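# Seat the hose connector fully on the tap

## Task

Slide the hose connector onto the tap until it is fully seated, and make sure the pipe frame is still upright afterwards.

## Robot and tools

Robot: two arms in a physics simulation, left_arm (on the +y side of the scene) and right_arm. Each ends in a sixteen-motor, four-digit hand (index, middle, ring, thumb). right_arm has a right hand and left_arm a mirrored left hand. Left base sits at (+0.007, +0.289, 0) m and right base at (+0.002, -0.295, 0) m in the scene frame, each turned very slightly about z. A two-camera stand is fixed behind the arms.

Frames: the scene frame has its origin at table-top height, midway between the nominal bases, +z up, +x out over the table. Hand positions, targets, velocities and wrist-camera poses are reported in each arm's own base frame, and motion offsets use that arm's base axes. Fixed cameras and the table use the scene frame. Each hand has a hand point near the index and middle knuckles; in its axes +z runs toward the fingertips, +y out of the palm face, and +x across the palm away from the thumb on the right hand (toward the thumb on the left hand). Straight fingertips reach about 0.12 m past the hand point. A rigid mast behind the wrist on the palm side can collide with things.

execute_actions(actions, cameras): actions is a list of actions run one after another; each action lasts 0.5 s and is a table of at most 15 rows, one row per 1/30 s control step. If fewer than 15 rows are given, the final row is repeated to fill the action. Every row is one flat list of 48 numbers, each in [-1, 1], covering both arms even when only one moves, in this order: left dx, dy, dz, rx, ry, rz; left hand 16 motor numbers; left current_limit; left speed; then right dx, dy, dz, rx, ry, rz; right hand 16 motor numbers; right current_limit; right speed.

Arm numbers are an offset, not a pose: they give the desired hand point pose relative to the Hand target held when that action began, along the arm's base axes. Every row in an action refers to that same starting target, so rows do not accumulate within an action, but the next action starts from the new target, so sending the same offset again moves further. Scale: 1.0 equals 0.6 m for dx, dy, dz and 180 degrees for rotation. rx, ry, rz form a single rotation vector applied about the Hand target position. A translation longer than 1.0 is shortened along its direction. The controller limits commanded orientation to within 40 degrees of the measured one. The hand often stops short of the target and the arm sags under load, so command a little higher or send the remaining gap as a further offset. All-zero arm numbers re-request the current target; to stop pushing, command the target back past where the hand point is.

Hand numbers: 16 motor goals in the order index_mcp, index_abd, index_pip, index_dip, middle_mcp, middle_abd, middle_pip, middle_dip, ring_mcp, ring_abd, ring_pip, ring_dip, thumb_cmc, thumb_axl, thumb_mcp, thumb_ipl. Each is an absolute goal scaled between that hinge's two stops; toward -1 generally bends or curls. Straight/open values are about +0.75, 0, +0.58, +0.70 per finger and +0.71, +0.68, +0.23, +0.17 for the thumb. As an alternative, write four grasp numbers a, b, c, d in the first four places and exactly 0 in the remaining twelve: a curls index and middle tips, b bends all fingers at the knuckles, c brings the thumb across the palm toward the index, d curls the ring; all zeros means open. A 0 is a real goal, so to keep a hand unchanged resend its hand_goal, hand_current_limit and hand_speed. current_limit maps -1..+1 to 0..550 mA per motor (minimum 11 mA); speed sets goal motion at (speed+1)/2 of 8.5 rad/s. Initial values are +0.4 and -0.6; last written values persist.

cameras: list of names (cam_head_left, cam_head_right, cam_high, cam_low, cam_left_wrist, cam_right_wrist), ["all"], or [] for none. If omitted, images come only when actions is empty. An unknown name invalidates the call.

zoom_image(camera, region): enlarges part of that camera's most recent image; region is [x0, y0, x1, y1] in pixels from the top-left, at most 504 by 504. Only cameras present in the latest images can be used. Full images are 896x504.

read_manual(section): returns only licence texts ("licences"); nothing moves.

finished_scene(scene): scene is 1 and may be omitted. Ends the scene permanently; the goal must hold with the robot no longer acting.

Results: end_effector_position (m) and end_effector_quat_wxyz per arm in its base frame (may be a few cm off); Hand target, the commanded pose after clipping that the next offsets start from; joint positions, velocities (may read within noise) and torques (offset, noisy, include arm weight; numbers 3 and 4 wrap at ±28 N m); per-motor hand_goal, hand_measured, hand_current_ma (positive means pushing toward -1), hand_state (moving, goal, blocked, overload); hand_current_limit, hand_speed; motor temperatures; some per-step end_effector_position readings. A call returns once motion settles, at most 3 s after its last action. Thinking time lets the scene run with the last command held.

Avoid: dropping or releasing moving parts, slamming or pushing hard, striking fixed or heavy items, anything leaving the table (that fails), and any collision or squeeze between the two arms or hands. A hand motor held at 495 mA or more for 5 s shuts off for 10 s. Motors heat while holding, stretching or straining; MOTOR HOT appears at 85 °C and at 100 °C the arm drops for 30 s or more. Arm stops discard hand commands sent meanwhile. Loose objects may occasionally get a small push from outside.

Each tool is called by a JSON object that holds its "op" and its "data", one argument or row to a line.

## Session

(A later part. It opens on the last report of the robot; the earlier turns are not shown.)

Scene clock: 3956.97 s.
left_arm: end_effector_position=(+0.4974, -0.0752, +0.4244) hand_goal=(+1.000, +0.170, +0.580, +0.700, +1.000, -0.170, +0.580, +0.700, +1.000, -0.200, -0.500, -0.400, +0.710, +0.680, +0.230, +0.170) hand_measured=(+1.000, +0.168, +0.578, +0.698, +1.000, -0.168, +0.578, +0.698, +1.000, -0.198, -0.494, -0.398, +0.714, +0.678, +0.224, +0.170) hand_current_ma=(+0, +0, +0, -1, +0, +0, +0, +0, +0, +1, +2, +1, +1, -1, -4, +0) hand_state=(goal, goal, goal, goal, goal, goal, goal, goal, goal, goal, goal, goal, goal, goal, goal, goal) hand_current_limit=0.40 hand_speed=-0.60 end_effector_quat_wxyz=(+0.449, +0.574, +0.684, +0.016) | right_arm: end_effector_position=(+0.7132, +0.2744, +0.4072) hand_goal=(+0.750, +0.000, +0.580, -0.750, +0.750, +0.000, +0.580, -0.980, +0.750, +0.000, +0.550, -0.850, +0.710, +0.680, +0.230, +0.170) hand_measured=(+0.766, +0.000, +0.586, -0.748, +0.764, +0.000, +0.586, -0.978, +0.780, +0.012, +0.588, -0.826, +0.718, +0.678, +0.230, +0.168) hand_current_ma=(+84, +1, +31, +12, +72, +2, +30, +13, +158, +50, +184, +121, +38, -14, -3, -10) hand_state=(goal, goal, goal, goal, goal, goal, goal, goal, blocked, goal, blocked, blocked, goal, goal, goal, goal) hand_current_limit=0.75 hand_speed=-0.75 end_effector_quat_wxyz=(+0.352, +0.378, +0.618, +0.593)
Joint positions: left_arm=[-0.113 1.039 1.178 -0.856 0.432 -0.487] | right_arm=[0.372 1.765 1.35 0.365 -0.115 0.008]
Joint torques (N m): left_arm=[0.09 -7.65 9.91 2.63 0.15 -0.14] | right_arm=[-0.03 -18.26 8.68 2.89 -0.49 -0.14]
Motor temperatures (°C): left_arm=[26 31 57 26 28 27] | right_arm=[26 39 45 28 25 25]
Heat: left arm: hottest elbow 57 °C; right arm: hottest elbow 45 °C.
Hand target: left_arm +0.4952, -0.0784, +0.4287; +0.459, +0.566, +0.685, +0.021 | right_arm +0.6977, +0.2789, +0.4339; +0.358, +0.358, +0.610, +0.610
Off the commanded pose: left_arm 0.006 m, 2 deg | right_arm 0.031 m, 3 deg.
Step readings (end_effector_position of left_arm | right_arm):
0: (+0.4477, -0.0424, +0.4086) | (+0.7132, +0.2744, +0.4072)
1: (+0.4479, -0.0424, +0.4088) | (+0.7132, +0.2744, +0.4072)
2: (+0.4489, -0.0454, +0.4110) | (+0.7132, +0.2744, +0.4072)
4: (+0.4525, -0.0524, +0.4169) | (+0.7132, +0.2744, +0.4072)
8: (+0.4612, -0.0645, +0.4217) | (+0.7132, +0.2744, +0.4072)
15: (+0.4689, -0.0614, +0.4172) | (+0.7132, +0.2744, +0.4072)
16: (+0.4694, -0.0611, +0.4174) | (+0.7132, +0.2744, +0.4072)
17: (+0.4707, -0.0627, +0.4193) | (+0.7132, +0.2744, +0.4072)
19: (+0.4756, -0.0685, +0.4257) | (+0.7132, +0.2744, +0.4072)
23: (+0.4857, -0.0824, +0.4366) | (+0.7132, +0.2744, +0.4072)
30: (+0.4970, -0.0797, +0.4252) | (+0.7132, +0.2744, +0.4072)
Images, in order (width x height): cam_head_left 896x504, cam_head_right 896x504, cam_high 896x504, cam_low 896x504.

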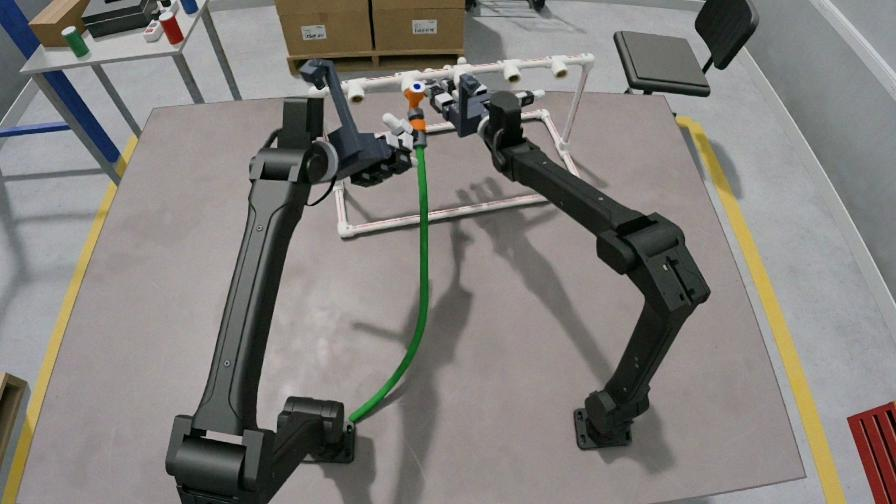

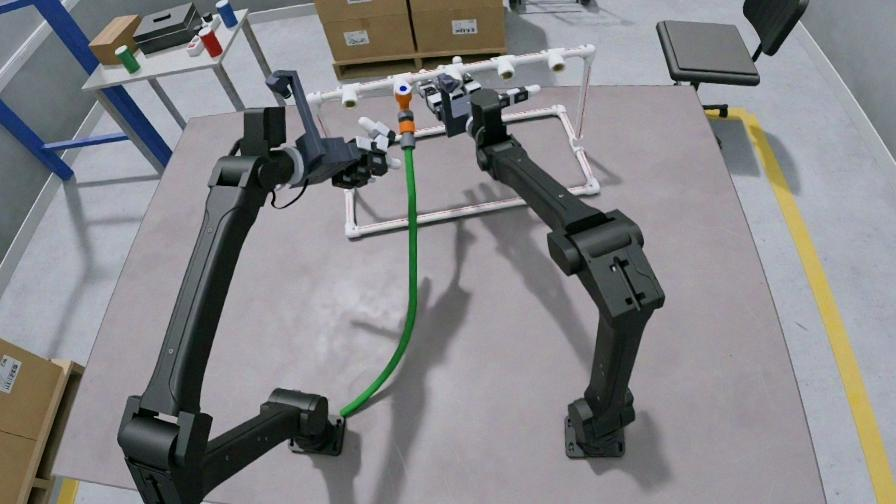

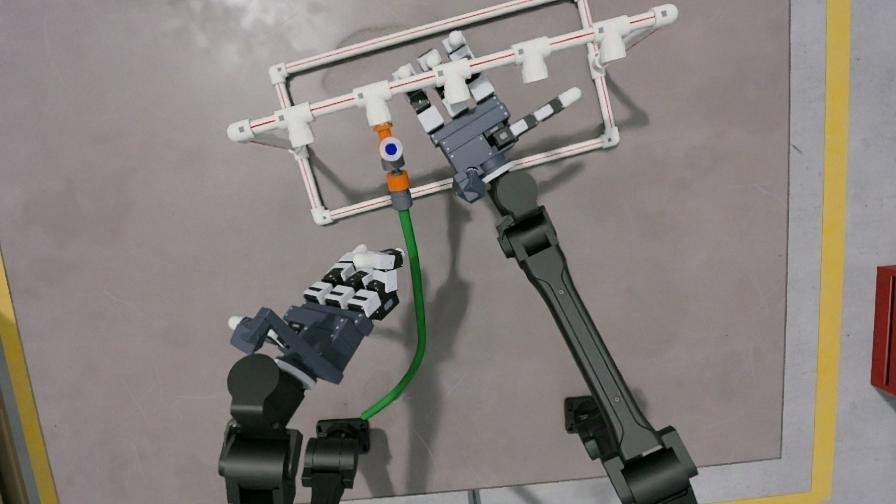

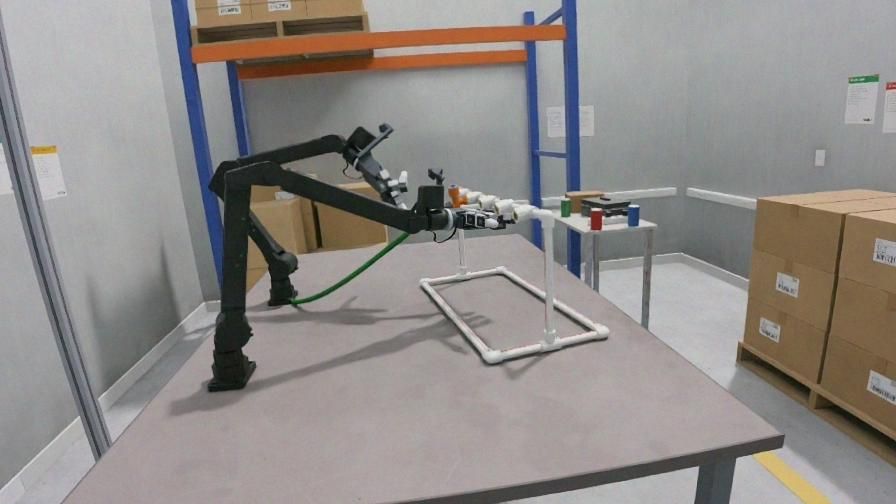

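{"op": "execute_actions", "data": {
  "actions": [
    [[0.05,-0.043,-0.035,0,0,0,1.0,0.17,0.58,0.7,1.0,-0.17,0.58,0.7,1.0,-0.2,-1.0,-1.0,0.71,0.68,0.23,0.17,0.4,-0.6,0,0,0,0,0,0,0.75,0,0.58,-0.75,0.75,0,0.58,-0.98,0.75,0,0.55,-0.85,0.71,0.68,0.23,0.17,0.75,-0.75]]
  ],
  "cameras": ["cam_high","cam_head_left","cam_head_right"]
}}

{"op": "zoom_image", "data": {
  "camera": "cam_high",
  "region": [300, 140, 460, 300]
}}

{"op": "zoom_image", "data": {
  "camera": "cam_head_right",
  "region": [340, 80, 460, 200]
}}

{"op": "zoom_image", "data": {
  "camera": "cam_head_left",
  "region": [350, 80, 470, 200]
}}

Scene clock: 4018.67 s.
left_arm: end_effector_position=(+0.5244, -0.1032, +0.4047) hand_goal=(+1.000, +0.170, +0.580, +0.700, +1.000, -0.170, +0.580, +0.700, +1.000, -0.200, -1.000, -1.000, +0.710, +0.680, +0.230, +0.170) hand_measured=(+1.000, +0.170, +0.578, +0.698, +1.000, -0.168, +0.578, +0.698, +1.000, -0.198, -0.896, -0.794, +0.714, +0.678, +0.224, +0.170) hand_current_ma=(+0, +0, +0, -1, +0, +0, +0, +0, +0, +1, +254, +385, +1, -1, -3, +0) hand_state=(goal, goal, goal, goal, goal, goal, goal, goal, goal, goal, blocked, blocked, goal, goal, goal, goal) hand_current_limit=0.40 hand_speed=-0.60 end_effector_quat_wxyz=(+0.451, +0.572, +0.685, +0.021) | right_arm: end_effector_position=(+0.7132, +0.2744, +0.4072) hand_goal=(+0.750, +0.000, +0.580, -0.750, +0.750, +0.000, +0.580, -0.980, +0.750, +0.000, +0.550, -0.850, +0.710, +0.680, +0.230, +0.170) hand_measured=(+0.766, +0.000, +0.586, -0.748, +0.764, +0.000, +0.586, -0.978, +0.780, +0.012, +0.588, -0.826, +0.718, +0.678, +0.230, +0.168) hand_current_ma=(+84, +1, +31, +12, +72, +2, +30, +13, +158, +50, +184, +121, +38, -14, -3, -10) hand_state=(goal, goal, goal, goal, goal, goal, goal, goal, blocked, goal, blocked, blocked, goal, goal, goal, goal) hand_current_limit=0.75 hand_speed=-0.75 end_effector_quat_wxyz=(+0.352, +0.378, +0.618, +0.593)
Joint positions: left_arm=[-0.187 1.11 1.167 -0.745 0.368 -0.541] | right_arm=[0.372 1.765 1.35 0.365 -0.115 0.008]
Joint torques (N m): left_arm=[0.32 -8.18 10.41 2.73 0.11 -0.15] | right_arm=[-0.03 -18.37 8.68 2.91 -0.49 -0.14]
Motor temperatures (°C): left_arm=[26 31 60 27 28 27] | right_arm=[26 39 45 28 25 25]
Heat: left arm: hottest elbow 60 °C; right arm: hottest elbow 45 °C.
Hand target: left_arm +0.5251, -0.1042, +0.4077; +0.459, +0.566, +0.685, +0.021 | right_arm +0.6977, +0.2789, +0.4339; +0.358, +0.358, +0.610, +0.610
Off the commanded pose: left_arm 0.003 m, 1 deg | right_arm 0.031 m, 3 deg.
Step readings (end_effector_position of left_arm | right_arm):
0: (+0.4974, -0.0752, +0.4244) | (+0.7132, +0.2744, +0.4072)
1: (+0.4974, -0.0751, +0.4245) | (+0.7132, +0.2744, +0.4072)
2: (+0.4983, -0.0759, +0.4254) | (+0.7132, +0.2744, +0.4072)
4: (+0.5028, -0.0789, +0.4277) | (+0.7132, +0.2744, +0.4072)
8: (+0.5146, -0.0967, +0.4224) | (+0.7132, +0.2744, +0.4072)
15: (+0.5239, -0.1034, +0.4040) | (+0.7132, +0.2744, +0.4072)
Images, in order (width x height): cam_head_left 896x504, cam_head_right 896x504, cam_high 896x504.

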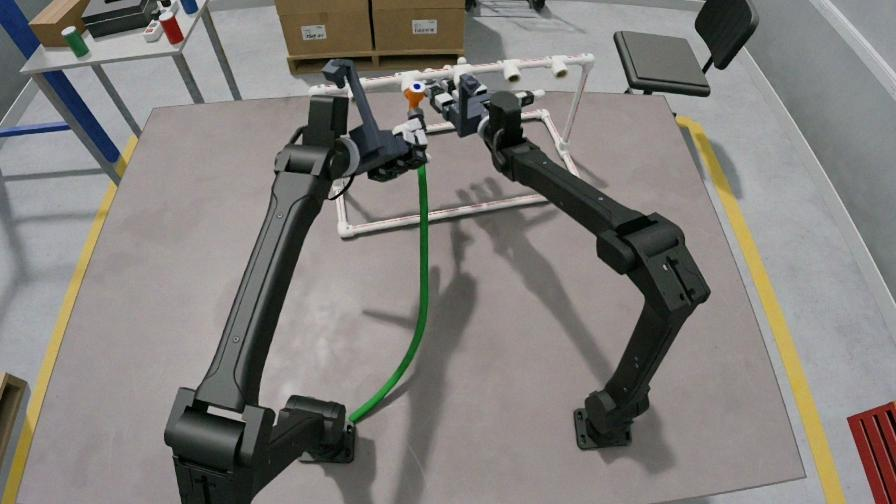

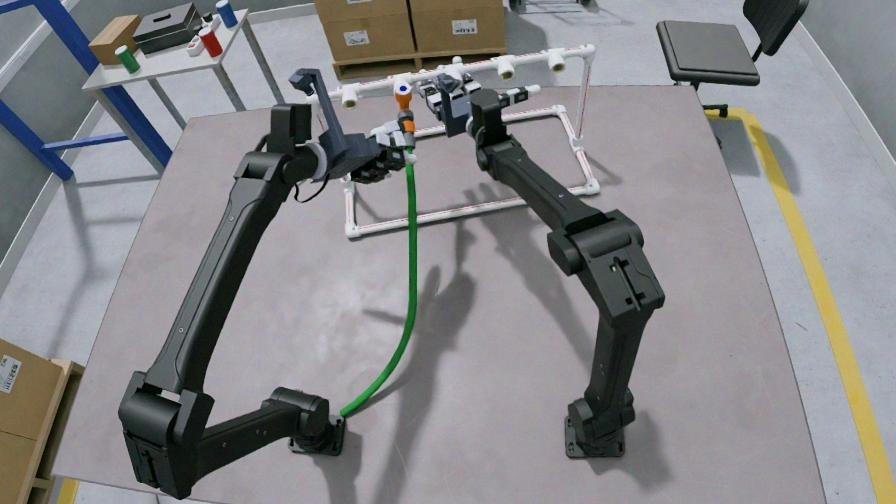

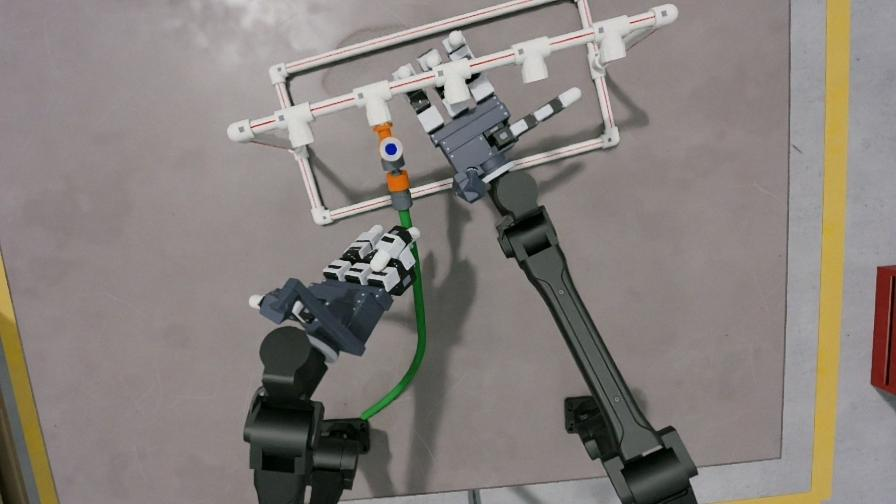

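Scaled by 3.150.

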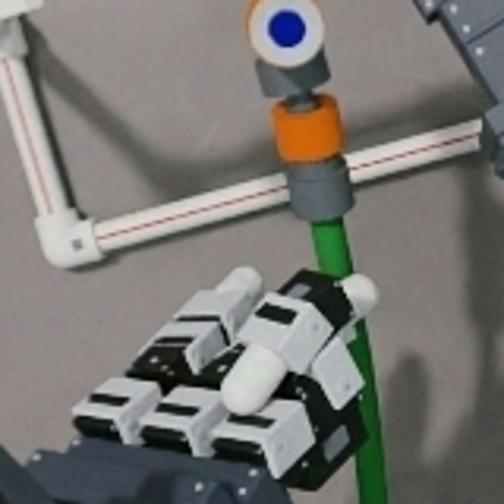

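Scaled by 4.200.

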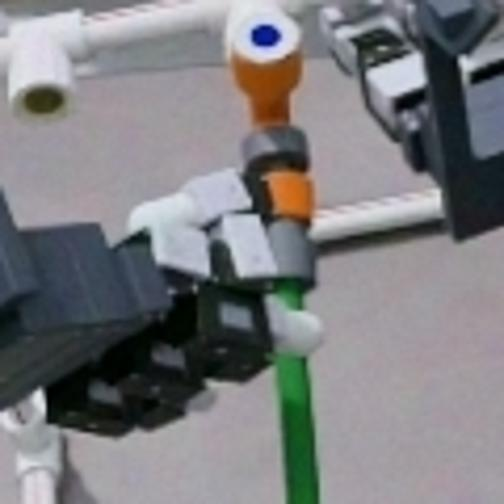

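Scaled by 4.200.

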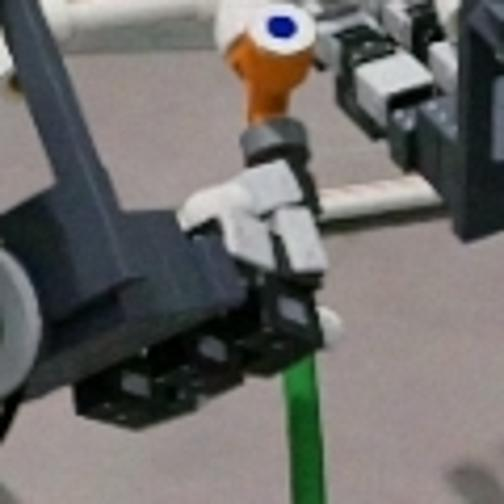

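{"op": "execute_actions", "data": {
  "actions": [
    [[0.035,-0.055,-0.053,0,0,0,1.0,0.17,0.58,0.7,1.0,-0.17,0.58,0.7,1.0,-0.08,-0.85,-0.72,0.71,0.68,0.23,0.17,0.4,-0.6,0,0,0,0,0,0,0.75,0,0.58,-0.75,0.75,0,0.58,-0.98,0.75,0,0.55,-0.85,0.71,0.68,0.23,0.17,0.75,-0.75]],
    [[0.032,-0.05,-0.053,0,0,0,1.0,0.17,0.58,0.7,1.0,-0.17,0.58,0.7,1.0,-0.08,-0.85,-0.72,0.71,0.68,0.23,0.17,0.4,-0.6,0,0,0,0,0,0,0.75,0,0.58,-0.75,0.75,0,0.58,-0.98,0.75,0,0.55,-0.85,0.71,0.68,0.23,0.17,0.75,-0.75]]
  ],
  "cameras": ["cam_high","cam_head_left","cam_head_right"]
}}

{"op": "zoom_image", "data": {
  "camera": "cam_high",
  "region": [320, 130, 480, 290]
}}

{"op": "zoom_image", "data": {
  "camera": "cam_head_right",
  "region": [340, 80, 460, 200]
}}

{"op": "zoom_image", "data": {
  "camera": "cam_head_left",
  "region": [350, 80, 470, 200]
}}

Scene clock: 4070.17 s.
left_arm: end_effector_position=(+0.5645, -0.1627, +0.3450) hand_goal=(+1.000, +0.170, +0.580, +0.700, +1.000, -0.170, +0.580, +0.700, +1.000, -0.080, -0.850, -0.720, +0.710, +0.680, +0.230, +0.170) hand_measured=(+1.000, +0.174, +0.578, +0.698, +1.000, -0.168, +0.580, +0.698, +1.000, -0.082, -0.850, -0.722, +0.714, +0.678, +0.226, +0.170) hand_current_ma=(+0, +1, +0, -1, +0, +0, +0, +0, +0, +0, +0, -1, +1, -1, -3, +0) hand_state=(goal, goal, goal, goal, goal, goal, goal, goal, goal, goal, goal, goal, goal, goal, goal, goal) hand_current_limit=0.40 hand_speed=-0.60 end_effector_quat_wxyz=(+0.453, +0.570, +0.685, +0.025) | right_arm: end_effector_position=(+0.7132, +0.2744, +0.4072) hand_goal=(+0.750, +0.000, +0.580, -0.750, +0.750, +0.000, +0.580, -0.980, +0.750, +0.000, +0.550, -0.850, +0.710, +0.680, +0.230, +0.170) hand_measured=(+0.766, +0.000, +0.586, -0.748, +0.764, +0.000, +0.586, -0.978, +0.780, +0.012, +0.588, -0.826, +0.718, +0.678, +0.230, +0.168) hand_current_ma=(+84, +1, +31, +12, +72, +2, +30, +13, +158, +50, +184, +121, +38, -14, -3, -10) hand_state=(goal, goal, goal, goal, goal, goal, goal, goal, blocked, goal, blocked, blocked, goal, goal, goal, goal) hand_current_limit=0.75 hand_speed=-0.75 end_effector_quat_wxyz=(+0.352, +0.378, +0.618, +0.593)
Joint positions: left_arm=[-0.316 1.256 1.118 -0.516 0.26 -0.627] | right_arm=[0.372 1.765 1.35 0.365 -0.115 0.008]
Joint torques (N m): left_arm=[0.91 -9.17 10.33 2.73 0.12 -0.14] | right_arm=[-0.03 -18.26 8.68 2.88 -0.47 -0.13]
Motor temperatures (°C): left_arm=[26 31 60 27 28 27] | right_arm=[26 39 45 28 25 25]
Heat: left arm: hottest elbow 60 °C; right arm: hottest elbow 45 °C.
Hand target: left_arm +0.5653, -0.1673, +0.3441; +0.459, +0.566, +0.685, +0.021 | right_arm +0.6977, +0.2789, +0.4339; +0.358, +0.358, +0.610, +0.610
Off the commanded pose: left_arm 0.005 m, 1 deg | right_arm 0.031 m, 3 deg.
Step readings (end_effector_position of left_arm | right_arm):
0: (+0.5244, -0.1031, +0.4047) | (+0.7132, +0.2744, +0.4072)
1: (+0.5245, -0.1030, +0.4049) | (+0.7132, +0.2744, +0.4072)
2: (+0.5255, -0.1029, +0.4054) | (+0.7132, +0.2744, +0.4072)
4: (+0.5297, -0.1068, +0.4061) | (+0.7132, +0.2744, +0.4072)
8: (+0.5377, -0.1271, +0.3930) | (+0.7132, +0.2744, +0.4072)
15: (+0.5451, -0.1372, +0.3695) | (+0.7132, +0.2744, +0.4072)
16: (+0.5455, -0.1369, +0.3700) | (+0.7132, +0.2744, +0.4072)
17: (+0.5465, -0.1370, +0.3711) | (+0.7132, +0.2744, +0.4072)
19: (+0.5511, -0.1394, +0.3741) | (+0.7132, +0.2744, +0.4072)
23: (+0.5591, -0.1561, +0.3633) | (+0.7132, +0.2744, +0.4072)
30: (+0.5642, -0.1635, +0.3452) | (+0.7132, +0.2744, +0.4072)
Images, in order (width x height): cam_head_left 896x504, cam_head_right 896x504, cam_high 896x504.

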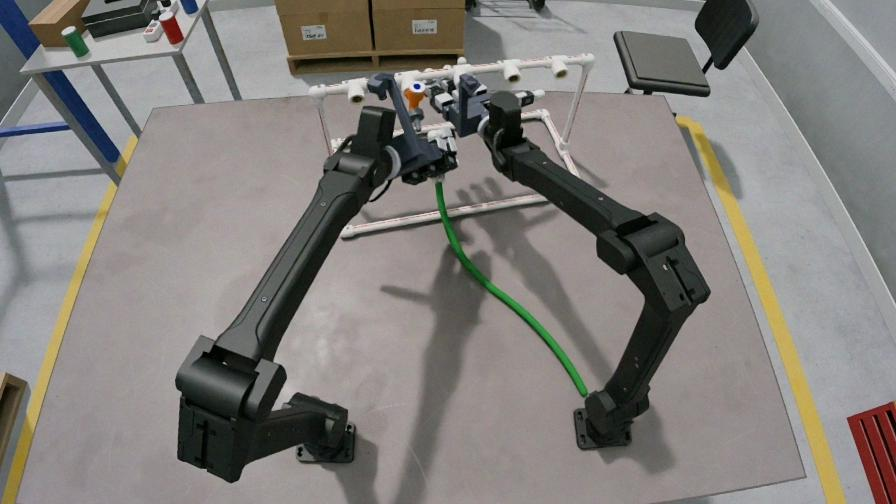

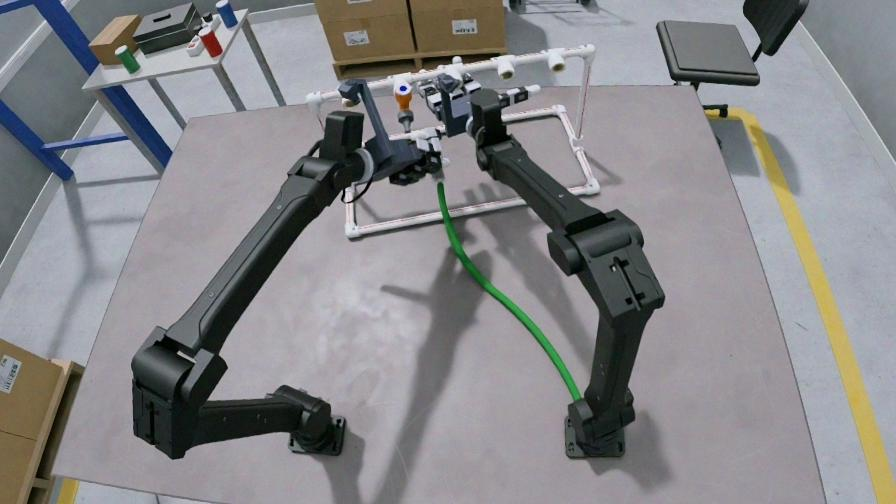

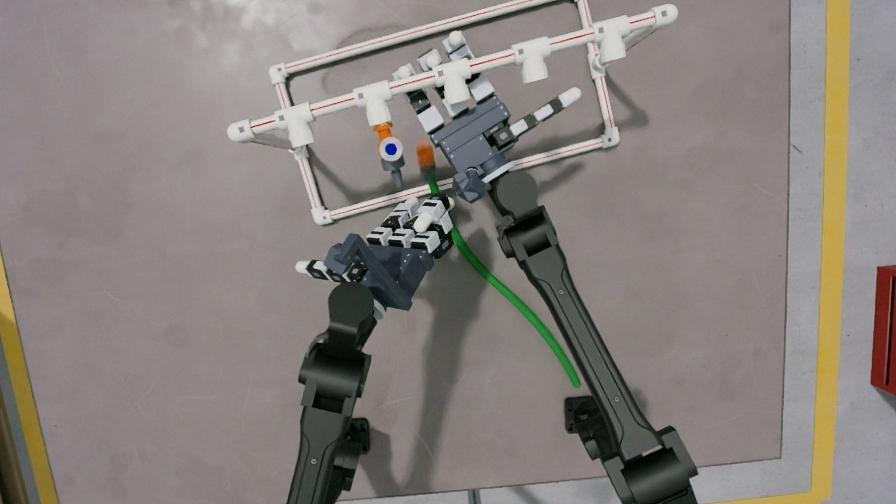

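Scaled by 3.150.

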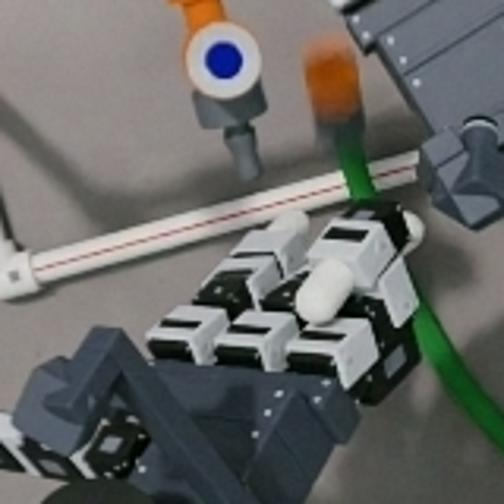

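Scaled by 4.200.

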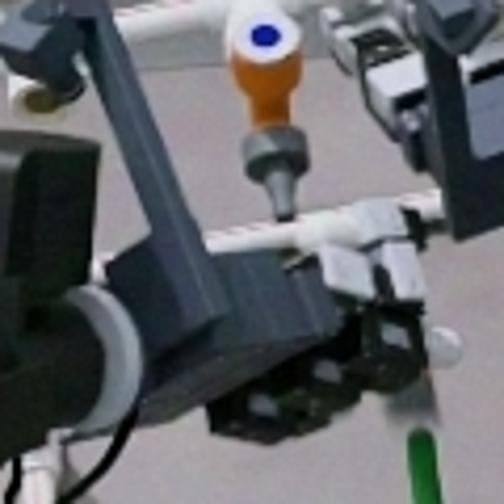

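Scaled by 4.200.

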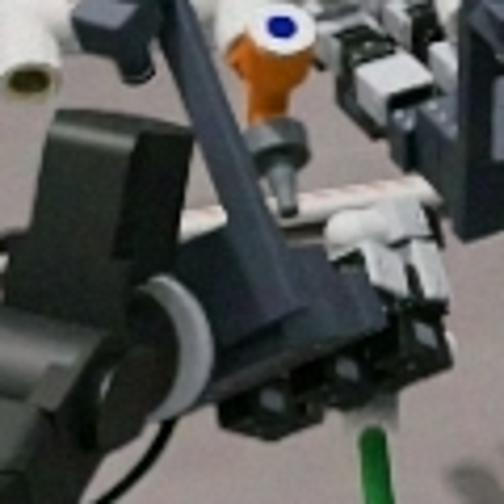

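{"op": "execute_actions", "data": {
  "actions": [],
  "cameras": ["cam_high","cam_head_left","cam_head_right","cam_low","cam_left_wrist"]
}}

{"op": "zoom_image", "data": {
  "camera": "cam_high",
  "region": [360, 110, 500, 250]
}}

{"op": "zoom_image", "data": {
  "camera": "cam_low",
  "region": [340, 140, 520, 320]
}}

Scene clock: 4080.73 s.
left_arm: end_effector_position=(+0.5645, -0.1627, +0.3451) hand_goal=(+1.000, +0.170, +0.580, +0.700, +1.000, -0.170, +0.580, +0.700, +1.000, -0.080, -0.850, -0.720, +0.710, +0.680, +0.230, +0.170) hand_measured=(+1.000, +0.174, +0.578, +0.698, +1.000, -0.168, +0.580, +0.698, +1.000, -0.082, -0.850, -0.722, +0.714, +0.678, +0.226, +0.170) hand_current_ma=(+0, +1, +0, -1, +0, +0, +0, +0, +0, +0, +0, -1, +1, -1, -3, +0) hand_state=(goal, goal, goal, goal, goal, goal, goal, goal, goal, goal, goal, goal, goal, goal, goal, goal) hand_current_limit=0.40 hand_speed=-0.60 end_effector_quat_wxyz=(+0.453, +0.570, +0.685, +0.025) | right_arm: end_effector_position=(+0.7132, +0.2746, +0.4072) hand_goal=(+0.750, +0.000, +0.580, -0.750, +0.750, +0.000, +0.580, -0.980, +0.750, +0.000, +0.550, -0.850, +0.710, +0.680, +0.230, +0.170) hand_measured=(+0.766, +0.000, +0.586, -0.748, +0.764, +0.000, +0.586, -0.978, +0.780, +0.012, +0.584, -0.828, +0.718, +0.678, +0.230, +0.168) hand_current_ma=(+84, +1, +31, +12, +72, +2, +30, +13, +158, +50, +172, +114, +38, -14, -3, -10) hand_state=(goal, goal, goal, goal, goal, goal, goal, goal, blocked, goal, blocked, blocked, goal, goal, goal, goal) hand_current_limit=0.75 hand_speed=-0.75 end_effector_quat_wxyz=(+0.351, +0.377, +0.618, +0.593)
Joint positions: left_arm=[-0.316 1.256 1.118 -0.516 0.26 -0.627] | right_arm=[0.372 1.765 1.35 0.365 -0.116 0.008]
Joint velocities: within noise
Joint torques (N m): left_arm=[0.09 -9.41 10.35 2.86 0.11 -0.13] | right_arm=[-0.03 -18.26 8.68 2.89 -0.44 -0.14]
Motor temperatures (°C): left_arm=[26 32 59 27 28 27] | right_arm=[26 39 45 28 25 25]
Heat: left arm: hottest elbow 59 °C; right arm: hottest elbow 45 °C.
Hand target: left_arm +0.5653, -0.1672, +0.3442; +0.459, +0.566, +0.684, +0.021 | right_arm +0.6977, +0.2789, +0.4339; +0.358, +0.358, +0.610, +0.610
Off the commanded pose: left_arm 0.005 m, 1 deg | right_arm 0.031 m, 3 deg.
camera_calibration:
cam_left_wrist: T_world_to_cam=[[-0.530704, -0.834974, 0.145506, 0.0780488], [-0.845433, 0.509367, -0.160588, 0.571764], [0.0599709, -0.208241, -0.976237, 0.397506], [0, 0, 0, 1]] pos_world=[0.50097, -0.143292, 0.468522]
Images, in order (width x height): cam_head_left 896x504, cam_head_right 896x504, cam_high 896x504, cam_low 896x504, cam_left_wrist 896x504.

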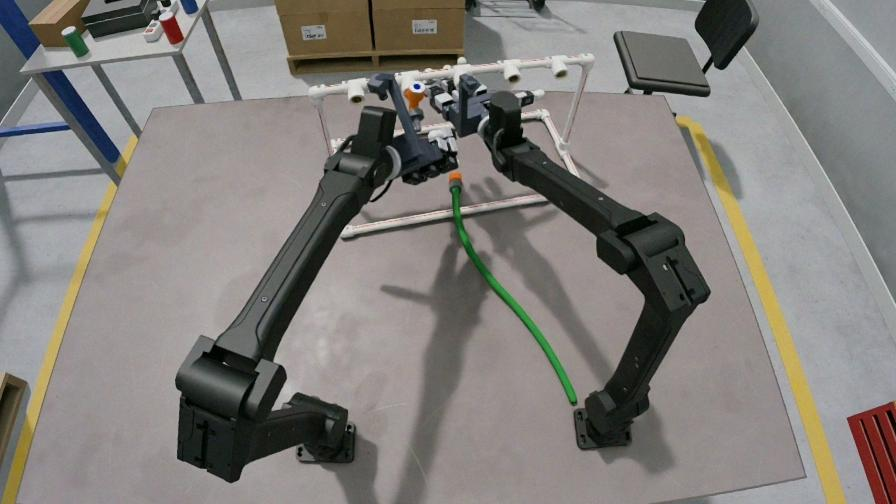

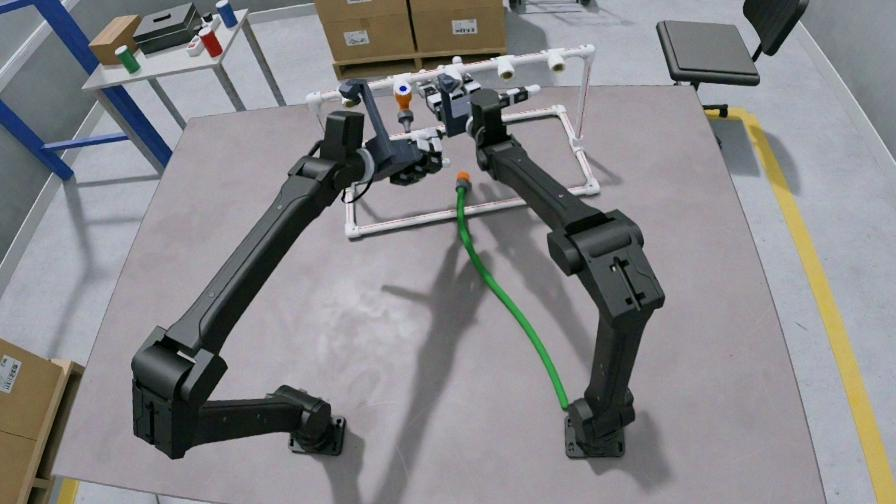

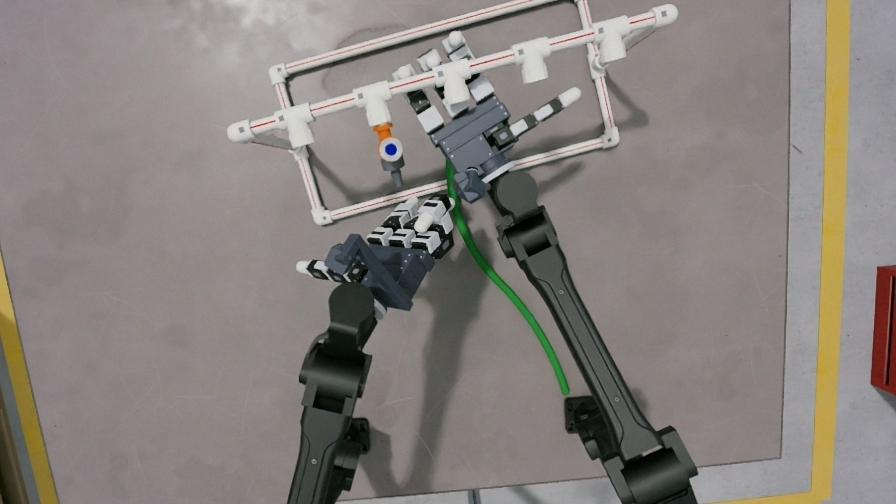

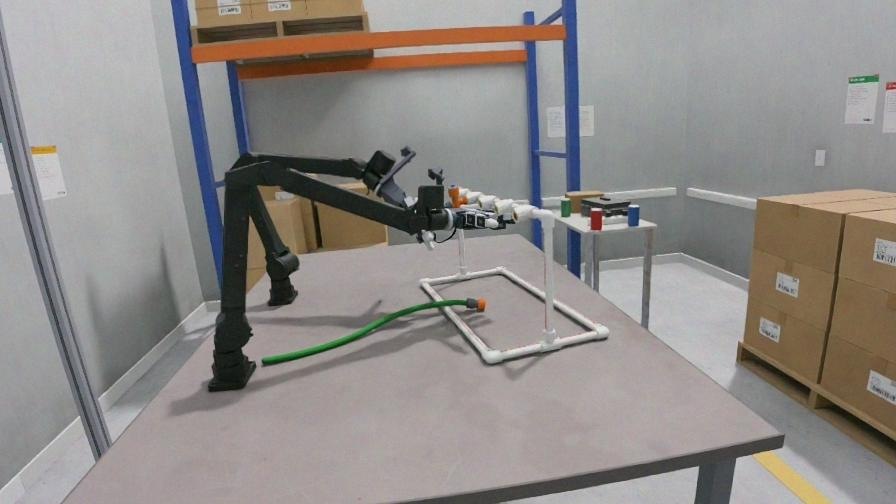

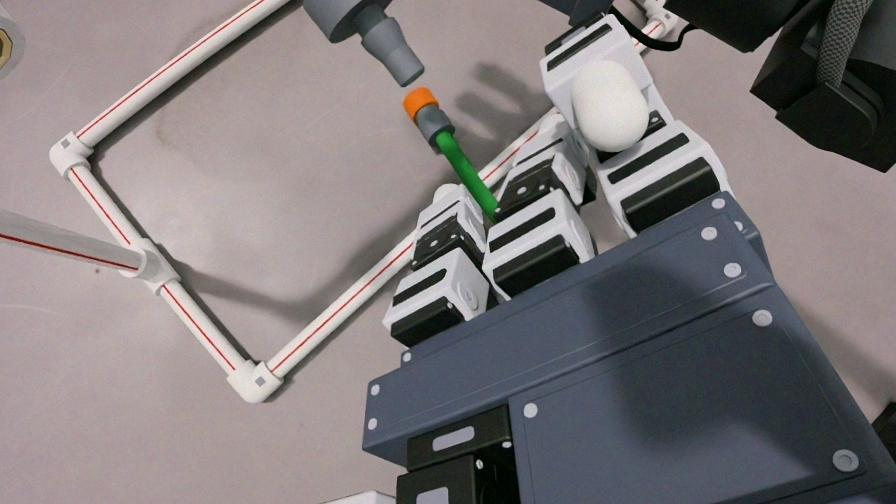

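Scaled by 3.600.

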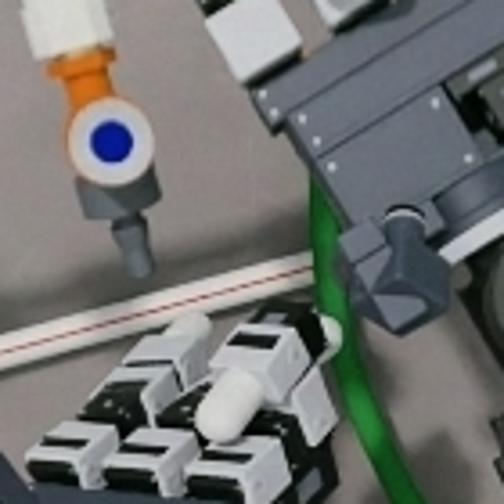

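Scaled by 2.800.

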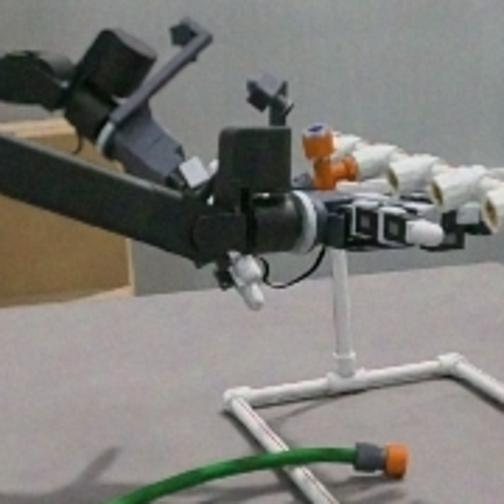

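{"op": "zoom_image", "data": {
  "camera": "cam_left_wrist",
  "region": [290, 0, 510, 160]
}}

{"op": "zoom_image", "data": {
  "camera": "cam_head_left",
  "region": [400, 75, 440, 135]
}}

{"op": "zoom_image", "data": {
  "camera": "cam_head_right",
  "region": [440, 150, 490, 220]
}}

Scaled by 2.291.

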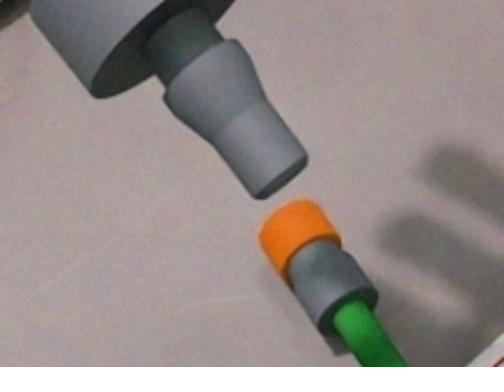

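Scaled by 8.400.

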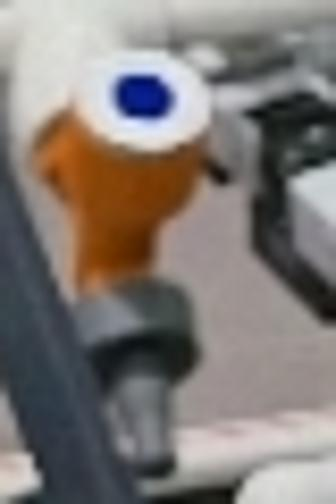

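Scaled by 7.200.

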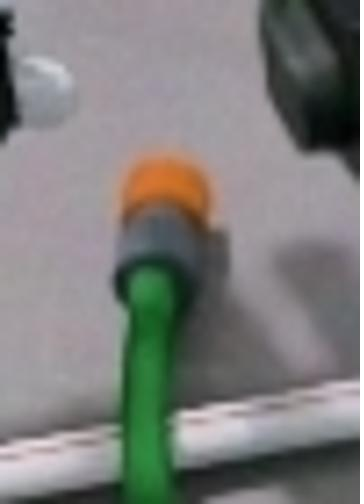

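{"op": "execute_actions", "data": {
  "actions": [
    [[-0.075,0.115,0.147,0,0,0,1.0,0.17,0.58,0.7,1.0,-0.17,0.58,0.7,1.0,-0.08,-0.85,-0.72,0.71,0.68,0.23,0.17,0.4,-0.6,0,0,0,0,0,0,0.75,0,0.58,0.5,0.75,0,0.58,0.5,0.75,0,0.58,0.5,0.71,0.68,0.23,0.17,0.4,-0.7]],
    [[-0.1,0.06,0,0,0,0,1.0,0.17,0.58,0.7,1.0,-0.17,0.58,0.7,1.0,-0.08,-0.85,-0.72,0.71,0.68,0.23,0.17,0.4,-0.6,-0.13,-0.08,0.0,0,0,0,0.75,0,0.58,0.5,0.75,0,0.58,0.5,0.75,0,0.58,0.5,0.71,0.68,0.23,0.17,0.4,-0.7]],
    [[0,0,0,0,0,0,1.0,0.17,0.58,0.7,1.0,-0.17,0.58,0.7,1.0,-0.08,-0.85,-0.72,0.71,0.68,0.23,0.17,0.4,-0.6,-0.16,-0.09,0.0,0,0,0,0.75,0,0.58,0.5,0.75,0,0.58,0.5,0.75,0,0.58,0.5,0.71,0.68,0.23,0.17,0.4,-0.7]]
  ],
  "cameras": ["cam_high","cam_head_left","cam_low"]
}}

Scene clock: 4458.13 s.
left_arm: end_effector_position=(+0.4592, -0.0654, +0.4402) hand_goal=(+1.000, +0.170, +0.580, +0.700, +1.000, -0.170, +0.580, +0.700, +1.000, -0.080, -0.850, -0.720, +0.710, +0.680, +0.230, +0.170) hand_measured=(+1.000, +0.174, +0.578, +0.698, +1.000, -0.168, +0.580, +0.698, +1.000, -0.082, -0.850, -0.722, +0.714, +0.678, +0.226, +0.170) hand_current_ma=(+0, +1, +0, -1, +0, +0, +0, +0, +0, +0, +0, -1, +1, -1, -3, +0) hand_state=(goal, goal, goal, goal, goal, goal, goal, goal, goal, goal, goal, goal, goal, goal, goal, goal) hand_current_limit=0.40 hand_speed=-0.60 end_effector_quat_wxyz=(+0.466, +0.563, +0.683, +0.021) | right_arm: end_effector_position=(+0.5259, +0.1818, +0.4307) hand_goal=(+0.750, +0.000, +0.580, +0.500, +0.750, +0.000, +0.580, +0.500, +0.750, +0.000, +0.580, +0.500, +0.710, +0.680, +0.230, +0.170) hand_measured=(+0.770, +0.000, +0.586, +0.498, +0.774, -0.002, +0.586, +0.498, +0.764, +0.004, +0.588, +0.498, +0.718, +0.678, +0.230, +0.168) hand_current_ma=(+99, +1, +31, -11, +121, -10, +33, -12, +77, +14, +34, -10, +41, -14, -3, -10) hand_state=(goal, goal, goal, goal, blocked, goal, goal, goal, goal, goal, goal, goal, goal, goal, goal, goal) hand_current_limit=0.40 hand_speed=-0.70 end_effector_quat_wxyz=(+0.351, +0.361, +0.612, +0.610)
Joint positions: left_arm=[-0.1 0.928 1.131 -0.879 0.442 -0.507] | right_arm=[0.312 1.234 0.796 0.428 -0.204 0.008]
Joint torques (N m): left_arm=[1.49 -5.19 9.76 1.68 0.36 0.21] | right_arm=[-1.38 -8.94 8.84 2.24 -0.09 -0.13]
Motor temperatures (°C): left_arm=[26 32 55 27 27 27] | right_arm=[26 41 44 28 25 25]
Heat: left arm: hottest elbow 55 °C; right arm: hottest elbow 44 °C.
Hand target: left_arm +0.4604, -0.0622, +0.4323; +0.459, +0.566, +0.685, +0.021 | right_arm +0.5238, +0.1769, +0.4337; +0.358, +0.358, +0.610, +0.610
Off the commanded pose: left_arm 0.009 m, 1 deg | right_arm 0.006 m, 1 deg.
Step readings (end_effector_position of left_arm | right_arm):
0: (+0.5645, -0.1627, +0.3451) | (+0.7132, +0.2746, +0.4072)
1: (+0.5644, -0.1630, +0.3450) | (+0.7132, +0.2746, +0.4072)
2: (+0.5627, -0.1629, +0.3437) | (+0.7131, +0.2748, +0.4072)
4: (+0.5522, -0.1559, +0.3406) | (+0.7124, +0.2758, +0.4068)
8: (+0.5286, -0.1198, +0.3618) | (+0.7112, +0.2757, +0.4092)
15: (+0.5091, -0.0976, +0.3993) | (+0.7105, +0.2757, +0.4101)
16: (+0.5088, -0.0984, +0.3994) | (+0.7101, +0.2757, +0.4097)
17: (+0.5076, -0.0979, +0.3989) | (+0.7071, +0.2752, +0.4084)
19: (+0.5008, -0.0945, +0.3985) | (+0.6903, +0.2706, +0.4022)
23: (+0.4794, -0.0748, +0.4177) | (+0.6537, +0.2561, +0.3972)
30: (+0.4572, -0.0652, +0.4450) | (+0.6298, +0.2436, +0.4120)
31: (+0.4572, -0.0653, +0.4446) | (+0.6284, +0.2427, +0.4125)
32: (+0.4574, -0.0653, +0.4435) | (+0.6247, +0.2410, +0.4117)
34: (+0.4583, -0.0653, +0.4416) | (+0.6059, +0.2316, +0.4063)
38: (+0.4592, -0.0652, +0.4401) | (+0.5622, +0.2041, +0.4043)
45: (+0.4592, -0.0654, +0.4402) | (+0.5296, +0.1825, +0.4361)
Images, in order (width x height): cam_head_left 896x504, cam_high 896x504, cam_low 896x504.

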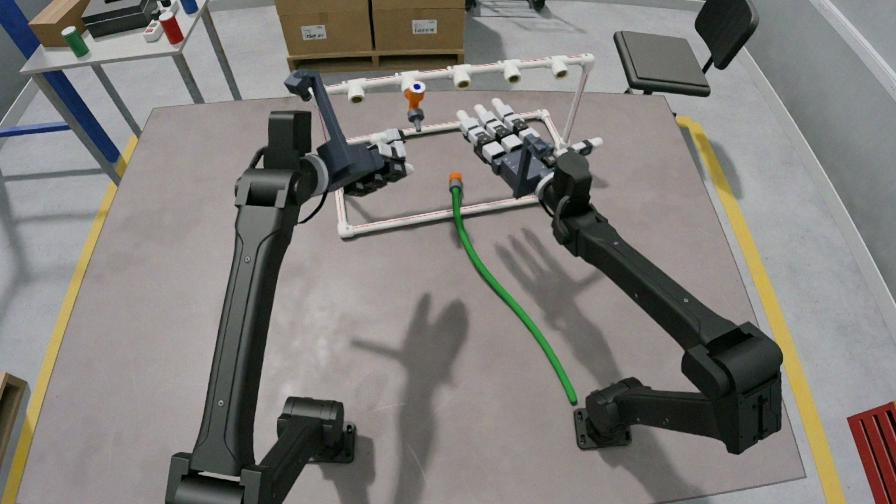

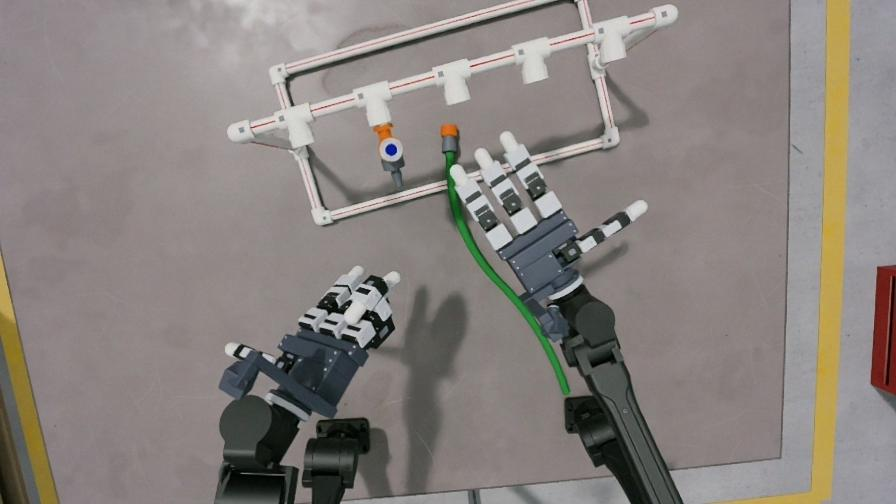

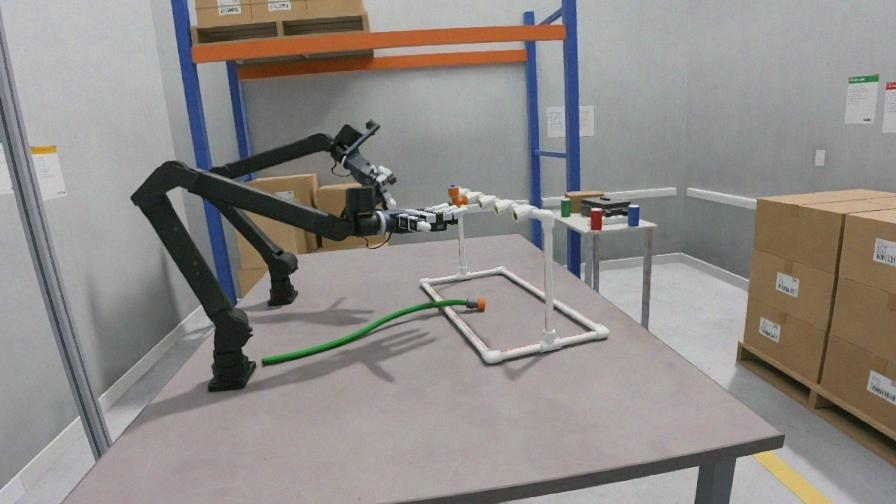

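{"op": "zoom_image", "data": {
  "camera": "cam_low",
  "region": [400, 260, 520, 380]
}}

{"op": "zoom_image", "data": {
  "camera": "cam_high",
  "region": [370, 100, 490, 260]
}}

{"op": "zoom_image", "data": {
  "camera": "cam_low",
  "region": [400, 160, 500, 240]
}}

Scaled by 4.200.

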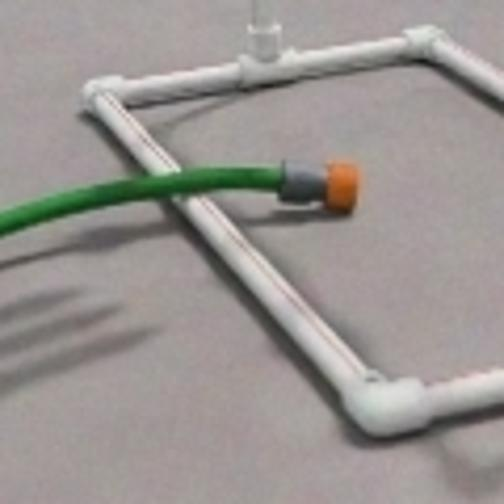

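Scaled by 3.150.

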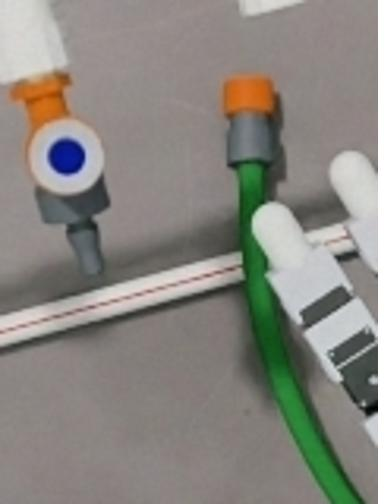

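Scaled by 5.040.

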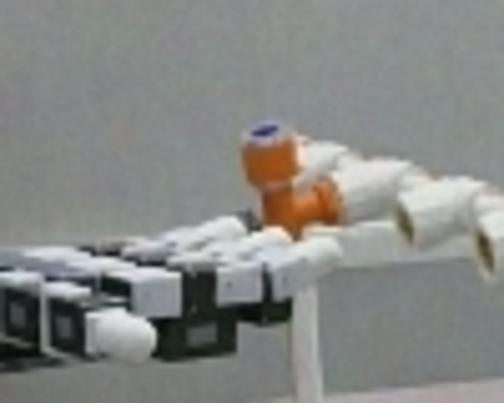

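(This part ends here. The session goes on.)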